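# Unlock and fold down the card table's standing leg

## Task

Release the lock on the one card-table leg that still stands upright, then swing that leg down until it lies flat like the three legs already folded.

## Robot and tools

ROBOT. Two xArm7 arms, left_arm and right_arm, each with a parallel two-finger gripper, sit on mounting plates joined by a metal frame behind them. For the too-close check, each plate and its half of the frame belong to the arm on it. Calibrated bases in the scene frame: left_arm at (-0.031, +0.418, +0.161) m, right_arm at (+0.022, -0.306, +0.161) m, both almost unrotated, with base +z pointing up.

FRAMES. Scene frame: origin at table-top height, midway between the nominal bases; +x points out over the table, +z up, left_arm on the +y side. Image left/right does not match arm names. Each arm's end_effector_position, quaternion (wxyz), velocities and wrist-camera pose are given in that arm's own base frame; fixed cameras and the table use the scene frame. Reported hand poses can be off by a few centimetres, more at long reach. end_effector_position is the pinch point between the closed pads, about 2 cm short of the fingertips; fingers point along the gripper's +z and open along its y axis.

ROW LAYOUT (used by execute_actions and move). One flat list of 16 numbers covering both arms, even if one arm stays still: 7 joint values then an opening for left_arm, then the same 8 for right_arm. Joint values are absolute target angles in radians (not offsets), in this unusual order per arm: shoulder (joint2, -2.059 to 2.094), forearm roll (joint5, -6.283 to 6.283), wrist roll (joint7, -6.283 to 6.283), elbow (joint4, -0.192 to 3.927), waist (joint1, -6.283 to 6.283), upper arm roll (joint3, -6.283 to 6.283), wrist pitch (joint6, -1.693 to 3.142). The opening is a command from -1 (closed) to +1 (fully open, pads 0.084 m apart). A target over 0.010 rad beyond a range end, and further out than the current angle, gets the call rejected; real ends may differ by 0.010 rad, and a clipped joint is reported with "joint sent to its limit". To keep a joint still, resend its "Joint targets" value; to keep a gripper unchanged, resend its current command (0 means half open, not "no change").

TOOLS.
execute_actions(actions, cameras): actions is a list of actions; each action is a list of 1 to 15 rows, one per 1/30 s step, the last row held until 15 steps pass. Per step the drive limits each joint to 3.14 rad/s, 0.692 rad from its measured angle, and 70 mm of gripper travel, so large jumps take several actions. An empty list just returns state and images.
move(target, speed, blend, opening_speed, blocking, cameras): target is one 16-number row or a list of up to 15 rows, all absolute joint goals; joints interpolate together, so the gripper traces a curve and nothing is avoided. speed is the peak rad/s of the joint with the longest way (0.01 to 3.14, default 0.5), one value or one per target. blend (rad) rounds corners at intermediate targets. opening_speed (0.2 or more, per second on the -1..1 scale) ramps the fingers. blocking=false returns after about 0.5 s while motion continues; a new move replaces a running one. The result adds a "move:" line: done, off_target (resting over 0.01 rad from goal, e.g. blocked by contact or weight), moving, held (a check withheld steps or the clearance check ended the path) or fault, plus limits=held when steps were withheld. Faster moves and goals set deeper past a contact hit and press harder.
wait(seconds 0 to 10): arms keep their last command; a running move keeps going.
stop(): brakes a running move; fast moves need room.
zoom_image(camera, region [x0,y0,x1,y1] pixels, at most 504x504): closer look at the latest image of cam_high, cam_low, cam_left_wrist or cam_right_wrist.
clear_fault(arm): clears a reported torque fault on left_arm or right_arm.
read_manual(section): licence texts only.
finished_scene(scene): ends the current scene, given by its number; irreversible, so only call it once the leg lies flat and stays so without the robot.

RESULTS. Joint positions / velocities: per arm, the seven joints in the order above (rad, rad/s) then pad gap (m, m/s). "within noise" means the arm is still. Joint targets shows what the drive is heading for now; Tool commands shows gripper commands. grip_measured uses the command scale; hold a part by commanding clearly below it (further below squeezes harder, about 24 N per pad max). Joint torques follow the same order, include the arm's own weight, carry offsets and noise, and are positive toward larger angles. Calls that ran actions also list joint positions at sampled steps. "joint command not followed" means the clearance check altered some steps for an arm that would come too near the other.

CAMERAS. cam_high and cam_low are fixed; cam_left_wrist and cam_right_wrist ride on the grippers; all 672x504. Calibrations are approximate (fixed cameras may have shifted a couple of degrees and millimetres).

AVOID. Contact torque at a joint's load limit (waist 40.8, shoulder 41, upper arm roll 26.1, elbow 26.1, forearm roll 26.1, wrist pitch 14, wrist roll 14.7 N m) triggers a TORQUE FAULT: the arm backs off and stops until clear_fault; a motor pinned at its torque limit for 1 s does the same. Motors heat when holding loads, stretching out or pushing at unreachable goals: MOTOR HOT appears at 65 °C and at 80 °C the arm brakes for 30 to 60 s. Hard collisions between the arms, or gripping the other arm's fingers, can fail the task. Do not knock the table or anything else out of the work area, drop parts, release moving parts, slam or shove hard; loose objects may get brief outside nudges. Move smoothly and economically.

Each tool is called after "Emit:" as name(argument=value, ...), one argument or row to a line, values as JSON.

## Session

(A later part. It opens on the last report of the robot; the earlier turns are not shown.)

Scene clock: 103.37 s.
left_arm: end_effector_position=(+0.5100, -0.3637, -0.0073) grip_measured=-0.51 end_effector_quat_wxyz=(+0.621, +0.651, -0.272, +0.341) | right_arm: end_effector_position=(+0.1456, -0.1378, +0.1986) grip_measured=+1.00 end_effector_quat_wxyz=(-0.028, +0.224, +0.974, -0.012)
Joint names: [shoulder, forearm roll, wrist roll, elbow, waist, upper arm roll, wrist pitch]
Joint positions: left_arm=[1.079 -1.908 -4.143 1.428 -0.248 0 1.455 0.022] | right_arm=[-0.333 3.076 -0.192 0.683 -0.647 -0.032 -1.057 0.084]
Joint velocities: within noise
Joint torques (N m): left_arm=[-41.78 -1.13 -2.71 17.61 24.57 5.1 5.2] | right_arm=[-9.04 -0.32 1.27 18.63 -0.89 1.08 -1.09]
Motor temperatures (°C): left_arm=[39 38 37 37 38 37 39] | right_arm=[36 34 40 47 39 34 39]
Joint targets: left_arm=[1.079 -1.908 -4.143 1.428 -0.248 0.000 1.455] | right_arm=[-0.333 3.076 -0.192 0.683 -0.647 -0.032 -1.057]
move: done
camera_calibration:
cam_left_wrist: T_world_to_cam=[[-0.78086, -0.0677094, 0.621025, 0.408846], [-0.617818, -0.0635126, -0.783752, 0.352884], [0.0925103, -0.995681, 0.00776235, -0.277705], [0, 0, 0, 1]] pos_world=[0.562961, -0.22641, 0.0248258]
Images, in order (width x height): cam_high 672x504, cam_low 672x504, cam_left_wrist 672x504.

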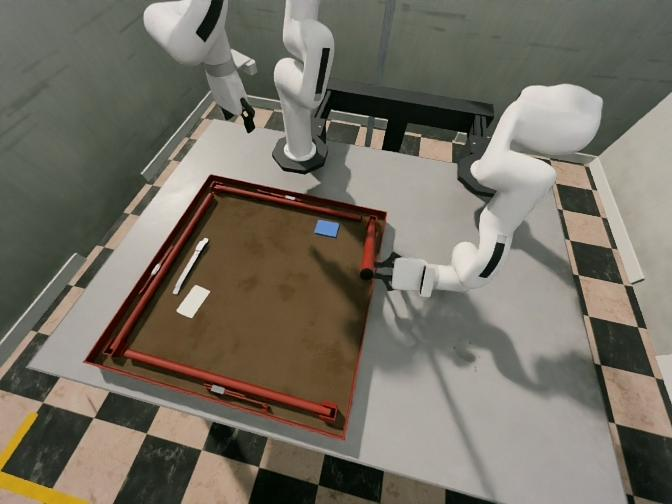

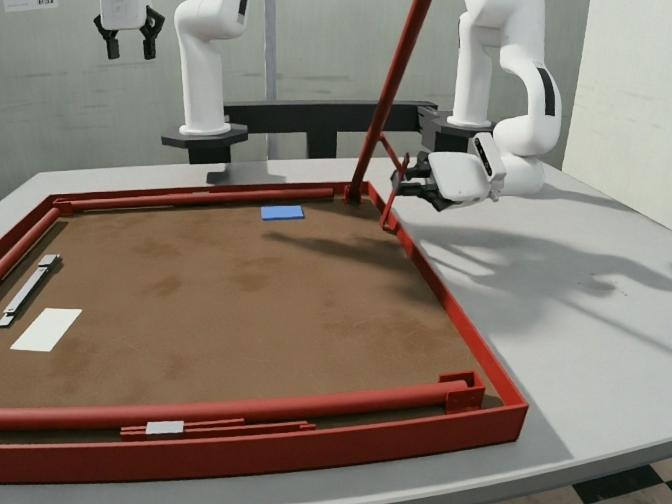

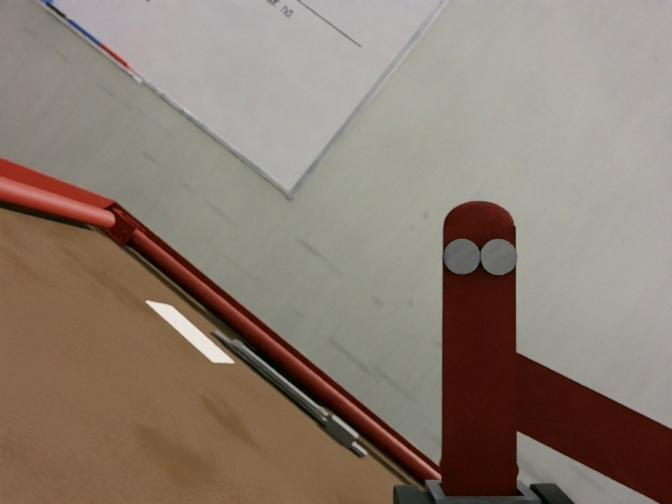

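Emit:
move(
  target=[
    [1.138,-1.9,-4.29,1.507,-0.24,0,1.451,-0.9,-0.333,1.5,0,0.8,-0.4,-0.03,0.1,1],
    [1.197,-1.892,-4.433,1.586,-0.2324,0,1.447,-0.9,-0.2,0,0.2,1.5,0.1,0,1.5,1],
  ],
  speed=0.7,
  blend=0.02,
)

Emit:
zoom_image(
  camera="cam_low",
  region=[280, 60, 480, 260],
)

Scene clock: 121.67 s.
left_arm: end_effector_position=(+0.5354, -0.3609, -0.0322) grip_measured=-0.51 end_effector_quat_wxyz=(+0.658, +0.680, -0.187, +0.262) | right_arm: end_effector_position=(+0.4451, +0.0447, +0.4542) grip_measured=+1.00 end_effector_quat_wxyz=(-0.015, +0.994, -0.050, +0.099)
Joint names: [shoulder, forearm roll, wrist roll, elbow, waist, upper arm roll, wrist pitch]
Joint positions: left_arm=[1.197 -1.892 -4.433 1.586 -0.232 0 1.447 0.022] | right_arm=[-0.2 0 0.2 1.5 0.1 0 1.5 0.084]
Joint velocities: within noise
Joint torques (N m): left_arm=[-39.46 -1.08 -2.55 16.48 26.06 5.1 2.79] | right_arm=[-9.2 -1.77 1.32 24.66 3.21 2.52 0.28]
Motor temperatures (°C): left_arm=[41 38 37 40 39 37 41] | right_arm=[36 35 40 49 39 34 39]
Joint targets: left_arm=[1.197 -1.892 -4.433 1.586 -0.232 0.000 1.447] | right_arm=[-0.200 0.000 0.200 1.500 0.100 0.000 1.500]
move: done
camera_calibration:
cam_left_wrist: T_world_to_cam=[[-0.603423, -0.049138, 0.795906, 0.361582], [-0.791478, -0.0847241, -0.605297, 0.440313], [0.0971755, -0.995192, 0.0122328, -0.279219], [0, 0, 0, 1]] pos_world=[0.593818, -0.222804, -0.0178496]
cam_right_wrist: T_world_to_cam=[[-0.0852897, -0.995622, -0.038244, 0.131034], [-0.975535, 0.0912518, -0.200011, 0.585602], [0.202625, 0.0202494, -0.979047, 0.486208], [0, 0, 0, 1]] pos_world=[0.483933, 0.0671775, 0.598159]

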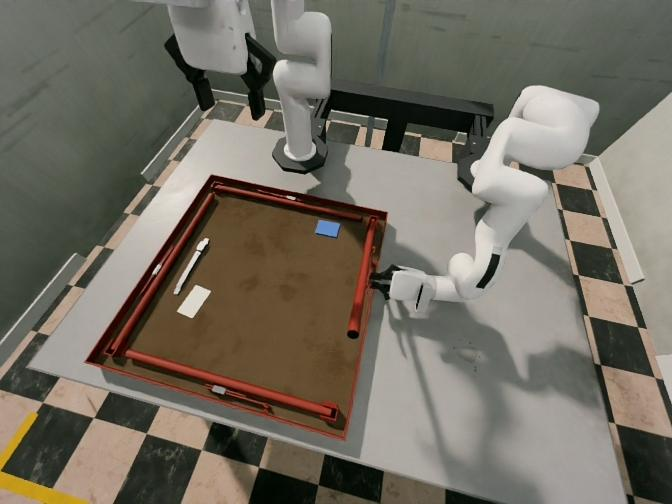

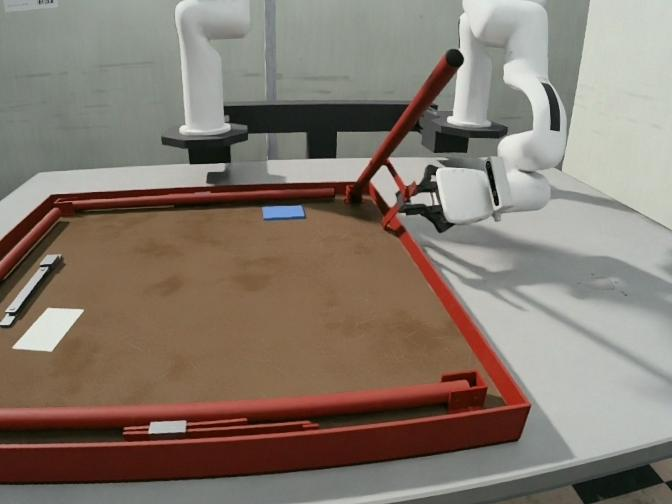

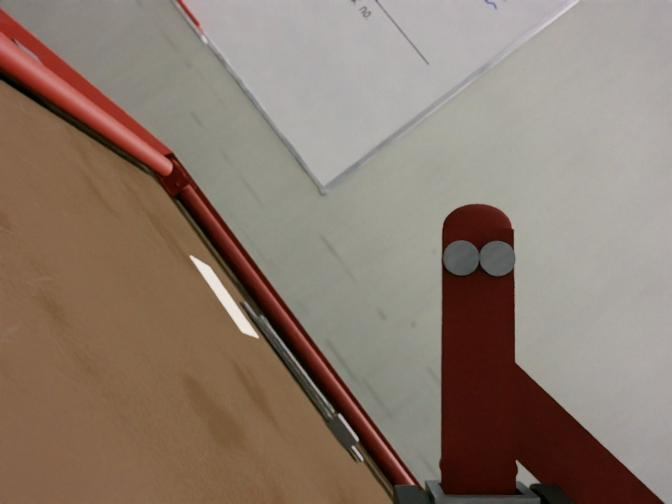

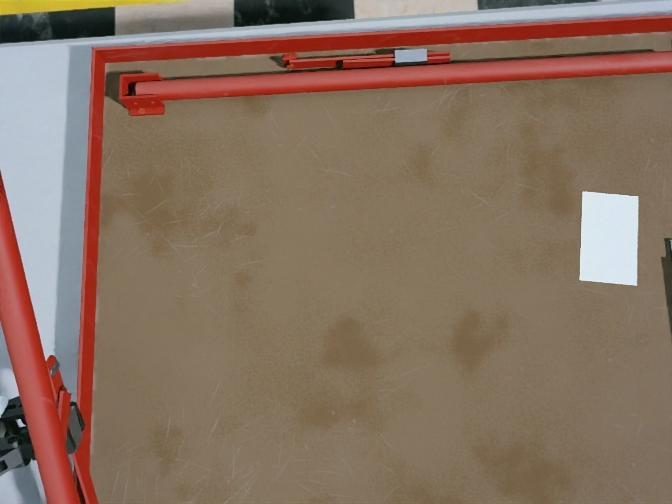

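Scaled by 2.520 from the camera's 672x504 image, which has a finer 960x720 frame.

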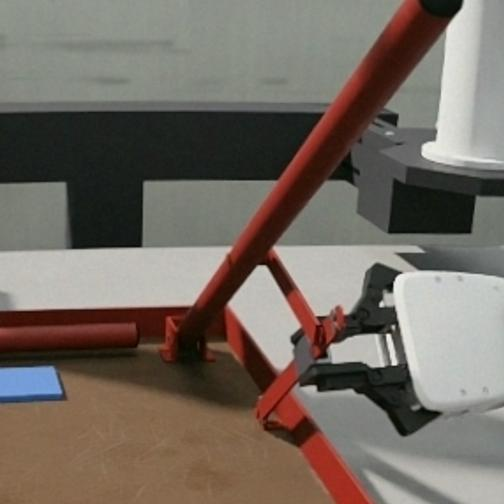

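Emit:
move(
  target=[1.197,-1.892,-4.433,1.586,-0.2324,0,1.447,-0.8,0.565,0,0.449,1.814,0.499,0,1.249,1],
  speed=0.6,
)

Scene clock: 133.90 s.
left_arm: end_effector_position=(+0.5354, -0.3609, -0.0322) grip_measured=-0.51 end_effector_quat_wxyz=(+0.658, +0.680, -0.187, +0.262) | right_arm: end_effector_position=(+0.5502, +0.2998, +0.2002) grip_measured=+1.00 end_effector_quat_wxyz=(+0.000, +1.000, +0.025, +0.000)
Joint names: [shoulder, forearm roll, wrist roll, elbow, waist, upper arm roll, wrist pitch]
Joint positions: left_arm=[1.197 -1.892 -4.433 1.586 -0.232 0 1.447 0.022] | right_arm=[0.565 0 0.449 1.814 0.499 0 1.249 0.084]
Joint velocities: within noise
Joint torques (N m): left_arm=[-42.1 -2.01 -2.35 15.01 21.95 6.75 4.34] | right_arm=[-23.16 -1.2 1.45 25.79 2.99 -2.38 -2.65]
Motor temperatures (°C): left_arm=[41 38 37 41 39 37 40] | right_arm=[36 35 40 51 39 34 38]
Joint targets: left_arm=[1.197 -1.892 -4.433 1.586 -0.232 0.000 1.447] | right_arm=[0.565 0.000 0.449 1.814 0.499 0.000 1.249]
move: done
camera_calibration:
cam_left_wrist: T_world_to_cam=[[-0.603423, -0.049138, 0.795906, 0.361582], [-0.791478, -0.0847241, -0.605297, 0.440313], [0.0971755, -0.995192, 0.0122328, -0.279219], [0, 0, 0, 1]] pos_world=[0.593818, -0.222804, -0.0178496]
cam_right_wrist: T_world_to_cam=[[0.06072, -0.998155, -0.000716523, 0.297265], [-0.998142, -0.0607157, -0.00502452, 0.633044], [0.00497174, 0.00102028, -0.999987, 0.329814], [0, 0, 0, 1]] pos_world=[0.612178, 0.334816, 0.333204]

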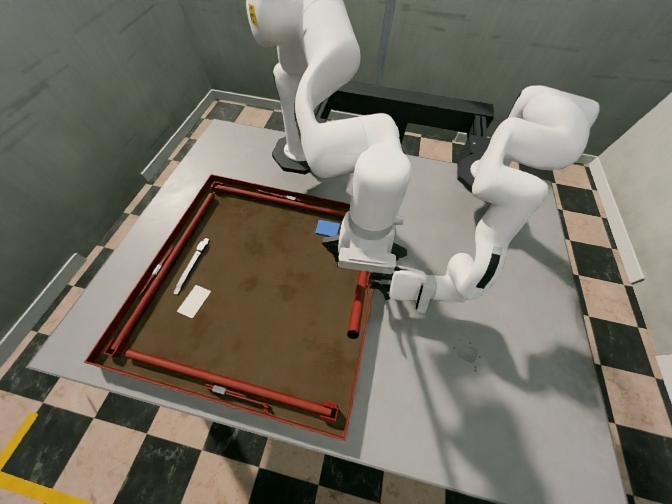

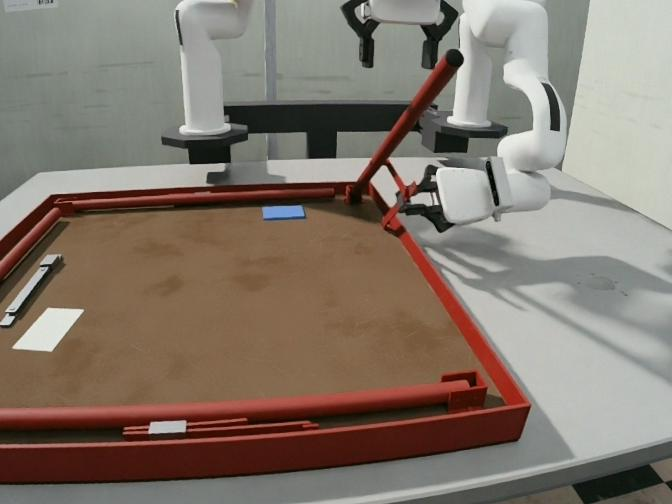

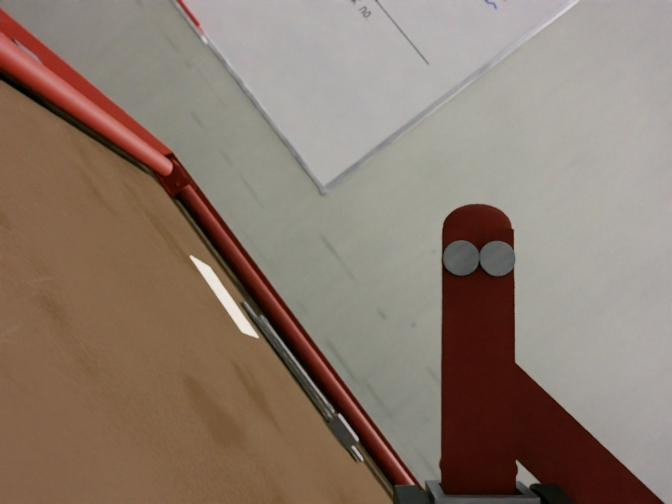

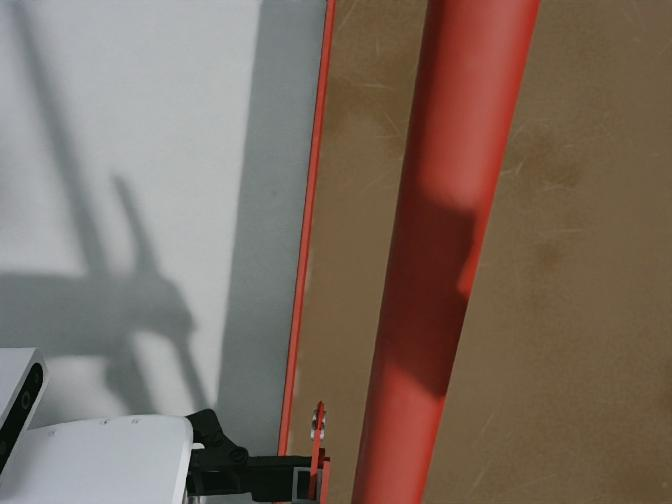

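Emit:
move(
  target=[
    [1.197,-1.892,-4.433,1.586,-0.2324,0,1.447,-0.8,0.678,0,0.50,1.675,0.5105,0,0.997,1],
    [1.197,-1.892,-4.433,1.586,-0.2324,0,1.447,-0.8,0.678,0,0.50,1.675,0.5105,0,0.997,-0.6],
  ],
  speed=0.25,
  opening_speed=1,
)

Emit:
zoom_image(
  camera="cam_low",
  region=[280, 60, 480, 260],
)

Scene clock: 143.63 s.
left_arm: end_effector_position=(+0.5353, -0.3609, -0.0321) grip_measured=-0.51 end_effector_quat_wxyz=(+0.658, +0.680, -0.187, +0.262) | right_arm: end_effector_position=(+0.5500, +0.3084, +0.0901) grip_measured=-0.24 end_effector_quat_wxyz=(+0.000, +1.000, +0.005, +0.000) end_effector_velocity=(+0.000, -0.001, +0.000) end_effector_angular_velocity=(-0.002, +0.002, +0.000)
Joint names: [shoulder, forearm roll, wrist roll, elbow, waist, upper arm roll, wrist pitch]
Joint positions: left_arm=[1.197 -1.892 -4.433 1.586 -0.232 0 1.447 0.022] | right_arm=[0.678 0 0.5 1.675 0.511 0 0.997 0.034]
Joint velocities: left_arm=[within noise] | right_arm=[0 0 0 -0.001 0 0 0.002 0.001]
Joint torques (N m): left_arm=[-45.04 -2.84 -1.75 14.17 16.37 6.44 1.07] | right_arm=[-20.77 -6.46 -0.56 -1.97 -18.13 -19.4 6.54]
Motor temperatures (°C): left_arm=[42 38 37 41 39 37 40] | right_arm=[37 34 40 50 39 34 39]
Joint targets: left_arm=[1.197 -1.892 -4.433 1.586 -0.232 0.000 1.447] | right_arm=[0.678 0.000 0.500 1.675 0.510 0.000 0.997]
move: done
camera_calibration:
cam_left_wrist: T_world_to_cam=[[-0.603436, -0.0489793, 0.795906, 0.361625], [-0.791469, -0.0848447, -0.605292, 0.44028], [0.0971752, -0.99519, 0.0124328, -0.279214], [0, 0, 0, 1]] pos_world=[0.593818, -0.222804, -0.0178498]
cam_right_wrist: T_world_to_cam=[[0.0215318, -0.999767, -0.00121332, 0.327751], [-0.999755, -0.0215252, -0.00516254, 0.621536], [0.00513522, 0.00132418, -0.999986, 0.219499], [0, 0, 0, 1]] pos_world=[0.613199, 0.340762, 0.223102]

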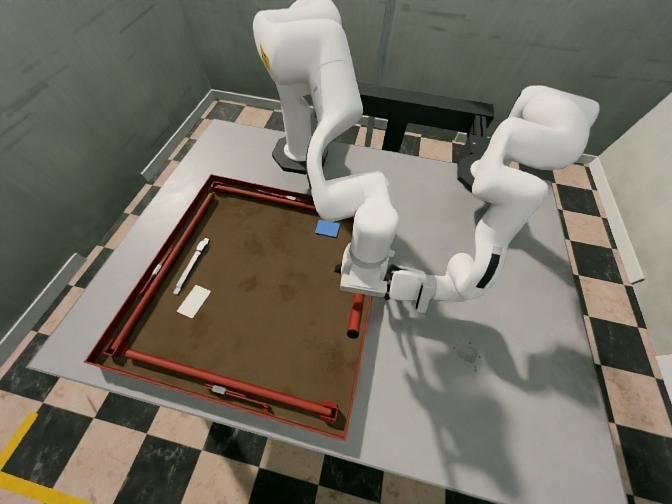

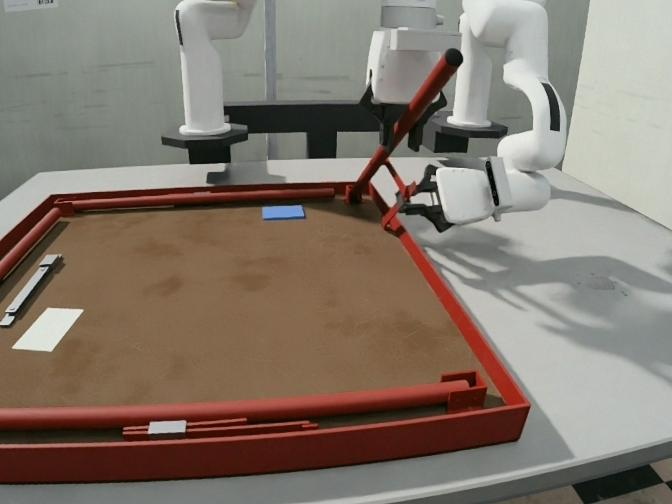

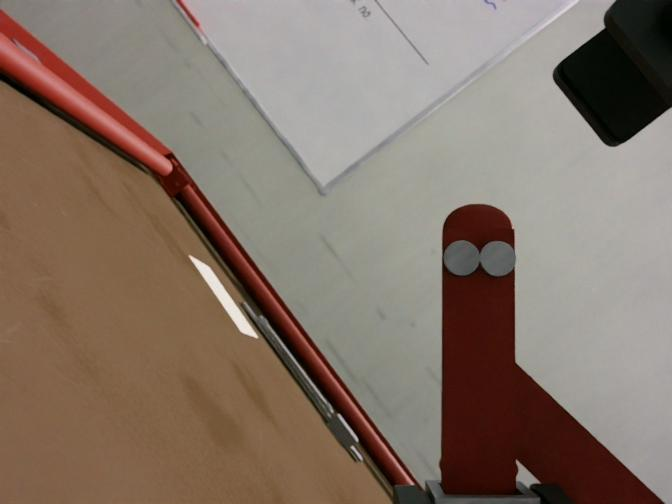

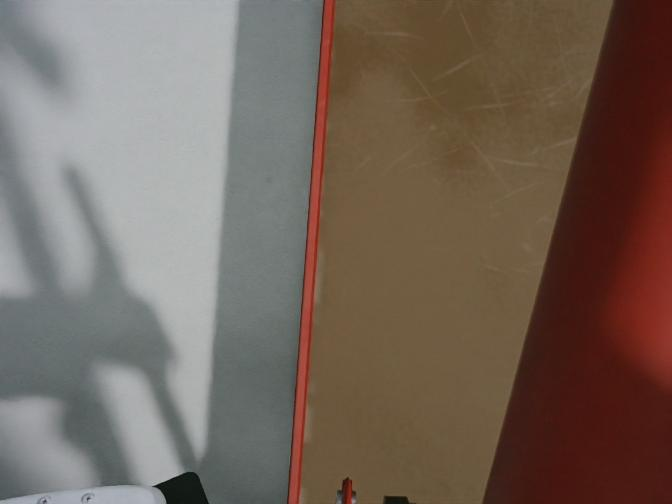

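Scaled by 2.520 from the camera's 672x504 image, which has a finer 960x720 frame.

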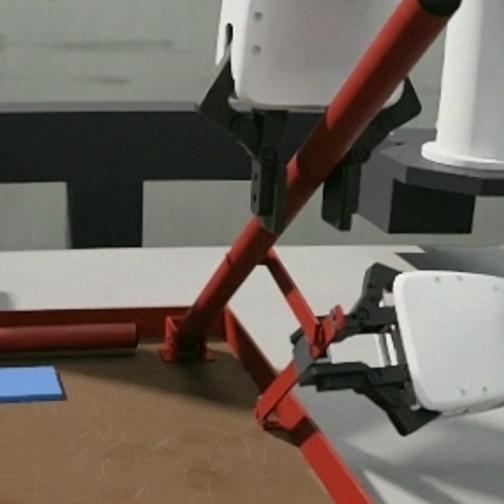

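Emit:
move(
  target=[
    [1.197,-1.892,-4.433,1.586,-0.2324,0,1.447,-0.8,0.678,0,0.50,1.675,0.5105,0,0.997,-0.6],
    [1.197,-1.892,-4.433,1.586,-0.2324,0,1.447,-0.05,0.678,0,0.50,1.675,0.5105,0,0.997,-0.6],
    [1.121,-1.64,-4.396,1.454,0.0195,0,1.57,-0.05,0.678,0,0.50,1.675,0.5105,0,0.997,-0.6],
  ],
  speed=0.25,
  opening_speed=0.7,
)

Emit:
zoom_image(
  camera="cam_low",
  region=[280, 60, 480, 260],
)

Scene clock: 151.33 s.
left_arm: end_effector_position=(+0.5180, -0.2409, -0.0176) grip_measured=-0.06 end_effector_quat_wxyz=(+0.667, +0.672, -0.194, +0.256) | right_arm: end_effector_position=(+0.5500, +0.3080, +0.0900) grip_measured=-0.49 end_effector_quat_wxyz=(+0.000, +1.000, +0.005, +0.000)
Joint names: [shoulder, forearm roll, wrist roll, elbow, waist, upper arm roll, wrist pitch]
Joint positions: left_arm=[1.121 -1.64 -4.396 1.454 0.019 0 1.57 0.041] | right_arm=[0.678 0 0.5 1.675 0.511 0 0.997 0.023]
Joint velocities: within noise
Joint torques (N m): left_arm=[-40.58 0.99 2.03 7.33 10.35 -3.63 4.29] | right_arm=[-35.4 1.51 1.22 31.33 1.05 -0.38 -4.56]
Motor temperatures (°C): left_arm=[42 38 37 40 39 37 39] | right_arm=[38 35 40 49 39 37 40]
Joint targets: left_arm=[1.121 -1.640 -4.396 1.454 0.019 0.000 1.570] | right_arm=[0.678 0.000 0.500 1.675 0.510 0.000 0.997]
move: done
camera_calibration:
cam_left_wrist: T_world_to_cam=[[-0.606569, -0.0200253, 0.794779, 0.354097], [-0.791812, -0.0746535, -0.606185, 0.4482], [0.071472, -0.997008, 0.0294262, -0.14508], [0, 0, 0, 1]] pos_world=[0.580043, -0.104095, -0.00546713]
cam_right_wrist: T_world_to_cam=[[0.0212253, -0.999774, -0.000721694, 0.327531], [-0.999763, -0.0212215, -0.00494991, 0.621482], [0.00493348, 0.000826586, -0.999987, 0.219694], [0, 0, 0, 1]] pos_world=[0.613299, 0.340464, 0.223004]

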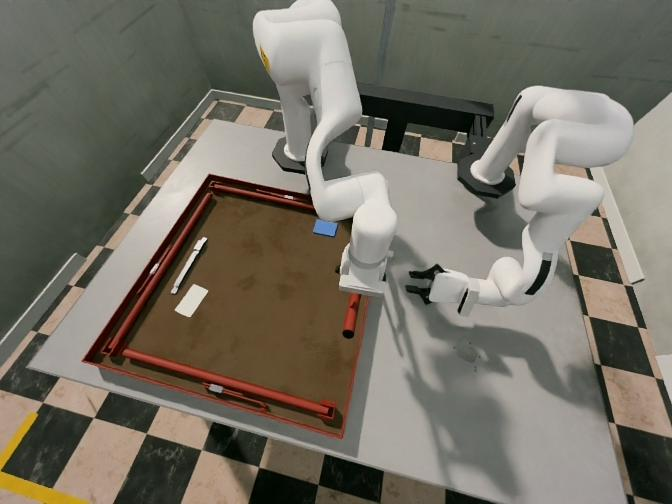

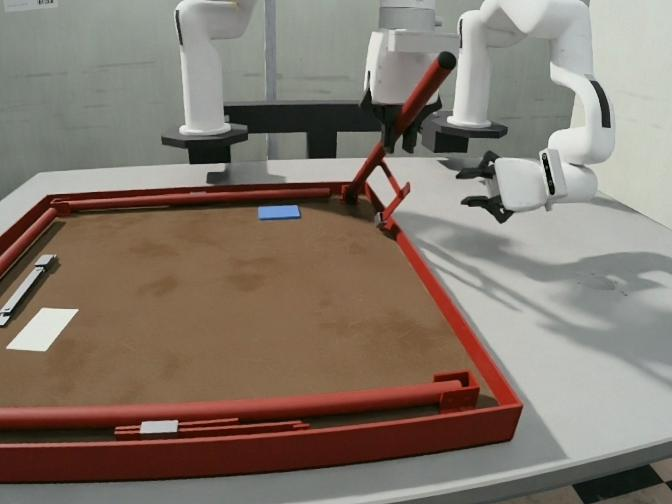

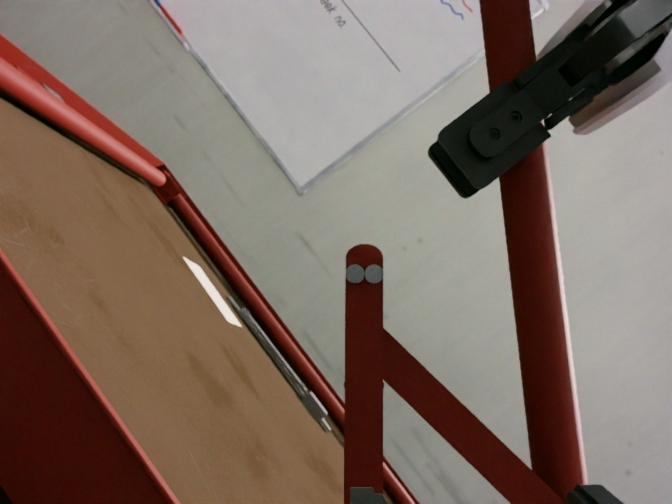

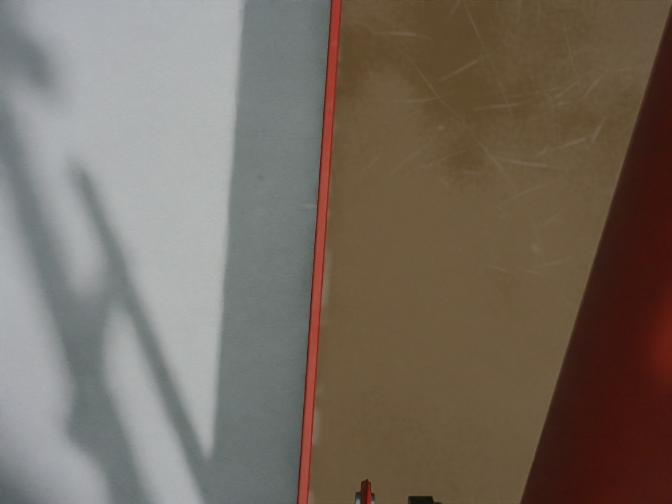

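Scaled by 2.520 from the camera's 672x504 image, which has a finer 960x720 frame.

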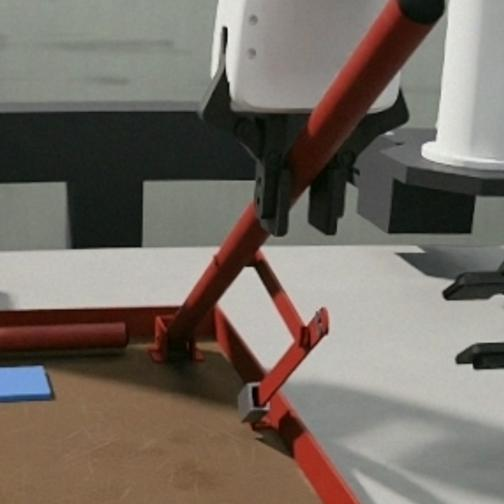

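Emit:
move(
  target=[
    [1.121,-1.64,-4.396,1.454,0.0195,0,1.57,-0.05,0.832,0,0.479,1.792,0.4898,0,0.96,-0.56],
    [1.121,-1.64,-4.396,1.454,0.0195,0,1.57,-0.05,0.992,0,0.465,1.918,0.4755,0,0.926,-0.56],
  ],
  speed=0.12,
  blend=0.03,
)

Emit:
zoom_image(
  camera="cam_low",
  region=[280, 60, 480, 260],
)

Scene clock: 159.63 s.
left_arm: end_effector_position=(+0.5180, -0.2408, -0.0176) grip_measured=-0.06 end_effector_quat_wxyz=(+0.667, +0.672, -0.194, +0.256) | right_arm: end_effector_position=(+0.5959, +0.3069, -0.0120) grip_measured=-0.48 end_effector_quat_wxyz=(+0.000, +1.000, +0.005, +0.000)
Joint names: [shoulder, forearm roll, wrist roll, elbow, waist, upper arm roll, wrist pitch]
Joint positions: left_arm=[1.121 -1.64 -4.396 1.454 0.02 0 1.57 0.041] | right_arm=[0.992 0 0.465 1.918 0.476 0 0.926 0.023]
Joint velocities: within noise
Joint torques (N m): left_arm=[-38.55 0.31 1.59 8.97 8.58 -5.74 3.14] | right_arm=[-27.59 1.39 -1.26 25.58 2.97 7.66 -3.01]
Motor temperatures (°C): left_arm=[42 38 37 39 38 37 39] | right_arm=[39 35 40 54 39 36 41]
Joint targets: left_arm=[1.121 -1.640 -4.396 1.454 0.019 0.000 1.570] | right_arm=[0.992 0.000 0.465 1.918 0.475 0.000 0.926]
move: done
camera_calibration:
cam_left_wrist: T_world_to_cam=[[-0.60658, -0.0198857, 0.794774, 0.35412], [-0.791813, -0.074635, -0.606187, 0.44821], [0.0713724, -0.997013, 0.0295263, -0.144922], [0, 0, 0, 1]] pos_world=[0.580043, -0.103995, -0.00546723]
cam_right_wrist: T_world_to_cam=[[0.0212253, -0.999774, -0.000721694, 0.325383], [-0.999763, -0.0212215, -0.00494991, 0.666843], [0.00493348, 0.000826586, -0.999987, 0.11747], [0, 0, 0, 1]] pos_world=[0.659199, 0.339364, 0.121004]

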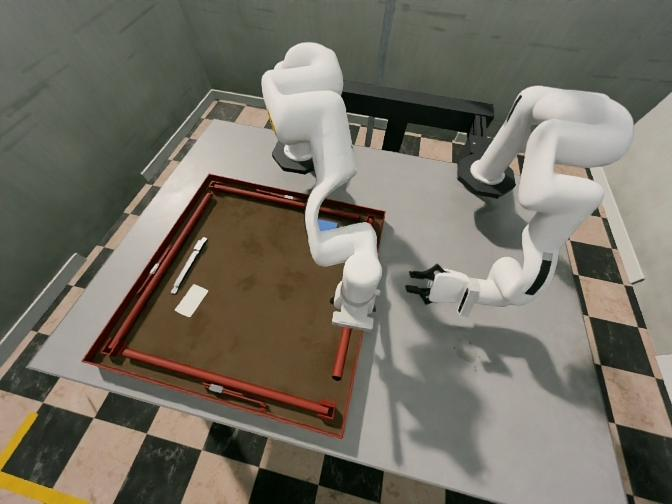

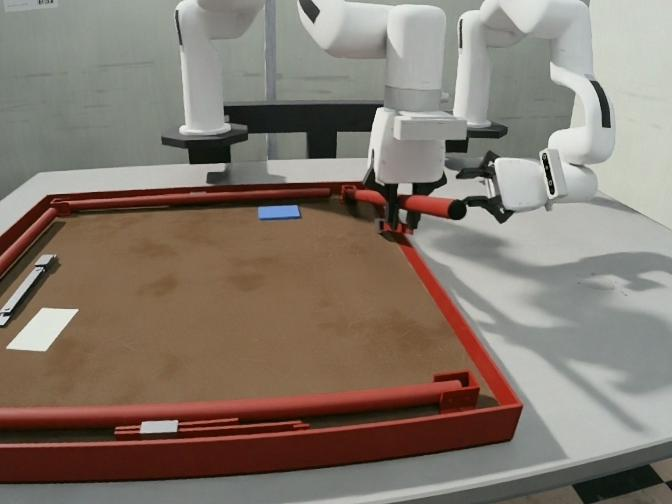

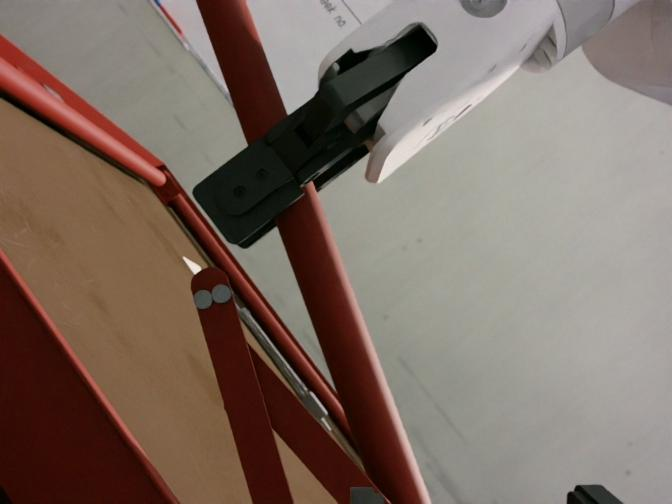

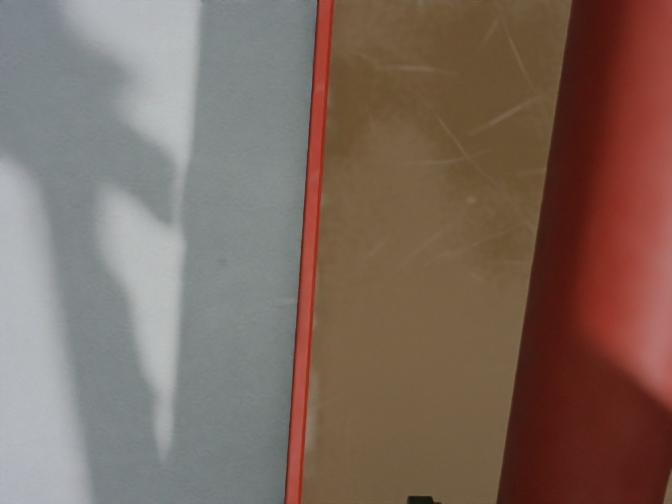

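Scaled by 2.520 from the camera's 672x504 image, which has a finer 960x720 frame.

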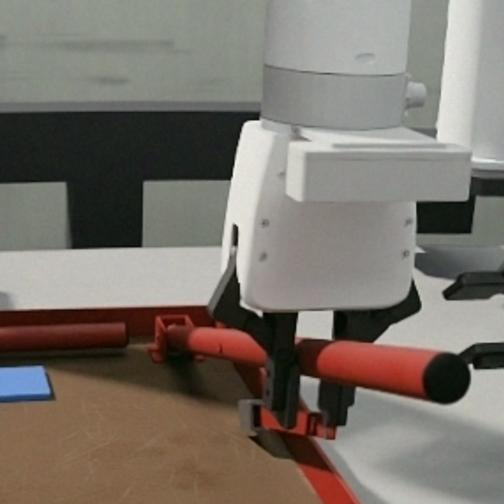

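Emit:
move(
  target=[
    [1.121,-1.64,-4.396,1.454,0.0195,0,1.57,-0.05,0.992,0,0.465,1.918,0.4755,0,0.926,-0.56],
    [1.121,-1.64,-4.396,1.454,0.0195,0,1.57,-0.05,0.992,0,0.465,1.918,0.4755,0,0.926,-0.38],
    [1.121,-1.64,-4.396,1.454,0.0195,0,1.57,-0.05,0.678,0,0.465,1.675,0.4755,0,0.997,-0.38],
  ],
  speed=0.3,
  opening_speed=0.2,
)

Emit:
zoom_image(
  camera="cam_low",
  region=[280, 120, 600, 440],
)

Scene clock: 166.43 s.
left_arm: end_effector_position=(+0.5180, -0.2408, -0.0176) grip_measured=-0.06 end_effector_quat_wxyz=(+0.667, +0.672, -0.194, +0.256) | right_arm: end_effector_position=(+0.5605, +0.2886, +0.0899) grip_measured=-0.40 end_effector_quat_wxyz=(+0.000, +1.000, +0.005, +0.000)
Joint names: [shoulder, forearm roll, wrist roll, elbow, waist, upper arm roll, wrist pitch]
Joint positions: left_arm=[1.121 -1.64 -4.396 1.454 0.02 0 1.57 0.041] | right_arm=[0.678 0 0.465 1.675 0.476 0 0.997 0.027]
Joint velocities: within noise
Joint torques (N m): left_arm=[-36.7 -0.51 1.09 9.82 6.77 -5.85 2] | right_arm=[-29.49 1.52 -0.41 15.84 -2.3 -1.91 0.54]
Motor temperatures (°C): left_arm=[42 38 37 39 38 37 38] | right_arm=[39 35 40 52 39 35 41]
Joint targets: left_arm=[1.121 -1.640 -4.396 1.454 0.019 0.000 1.570] | right_arm=[0.678 0.000 0.465 1.675 0.475 0.000 0.997]
move: done
camera_calibration:
cam_left_wrist: T_world_to_cam=[[-0.60658, -0.0198857, 0.794774, 0.35412], [-0.791813, -0.074635, -0.606187, 0.44821], [0.0713724, -0.997013, 0.0295263, -0.144922], [0, 0, 0, 1]] pos_world=[0.580043, -0.103995, -0.00546723]
cam_right_wrist: T_world_to_cam=[[0.0212259, -0.999774, -0.000723816, 0.307915], [-0.999763, -0.0212221, -0.00484995, 0.631446], [0.00483349, 0.000826589, -0.999988, 0.219622], [0, 0, 0, 1]] pos_world=[0.623699, 0.321064, 0.222904]

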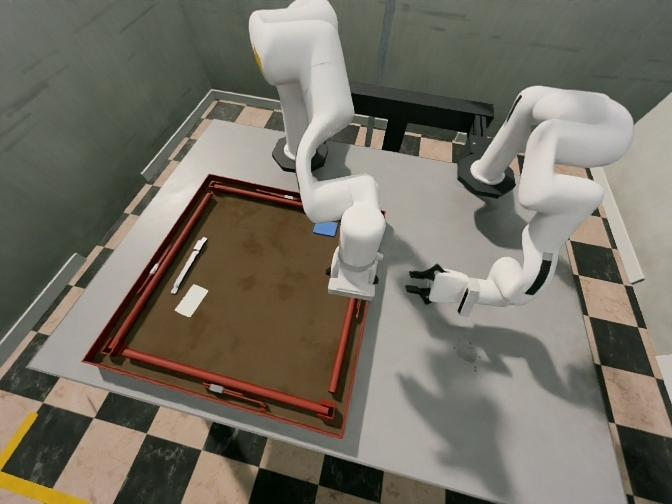

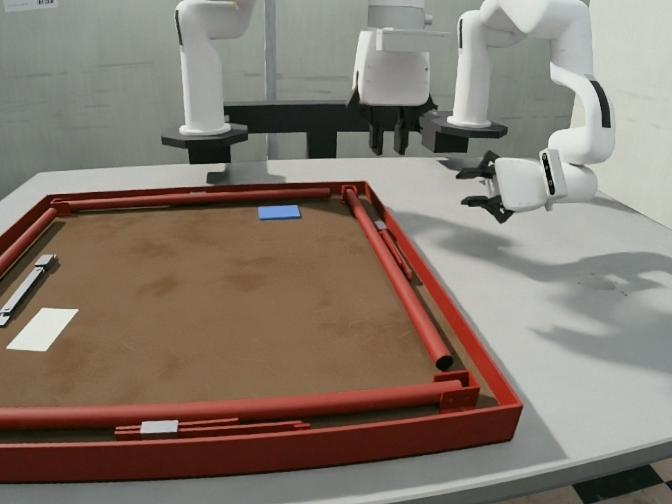

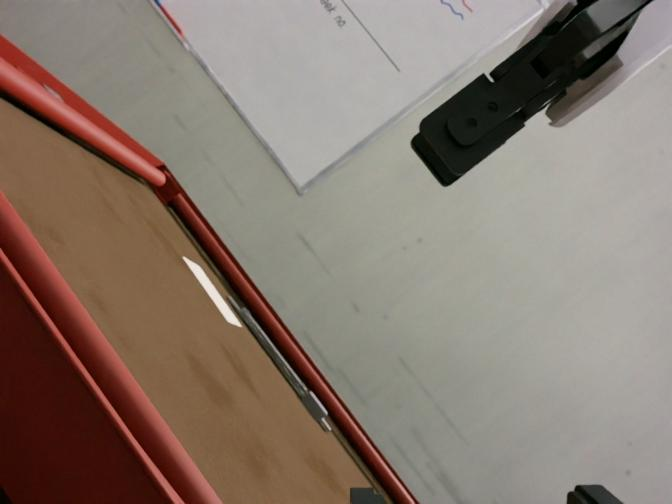

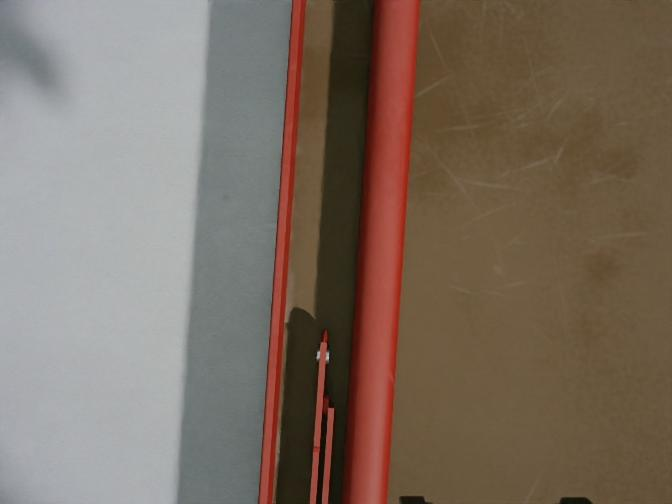

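Scaled by 1.575 from the camera's 672x504 image, which has a finer 960x720 frame.

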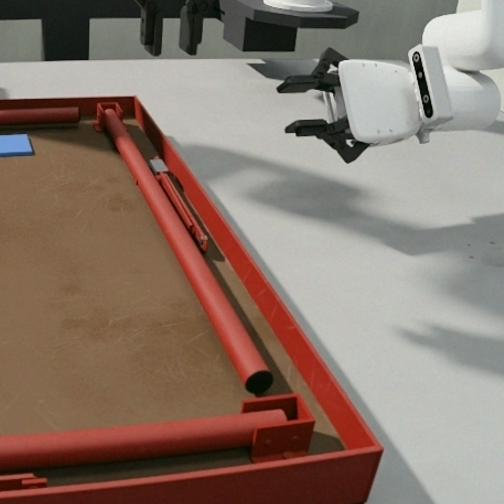

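Flat.

Emit:
finished_scene(
  scene=2,
)

The scene is finished: the task was done.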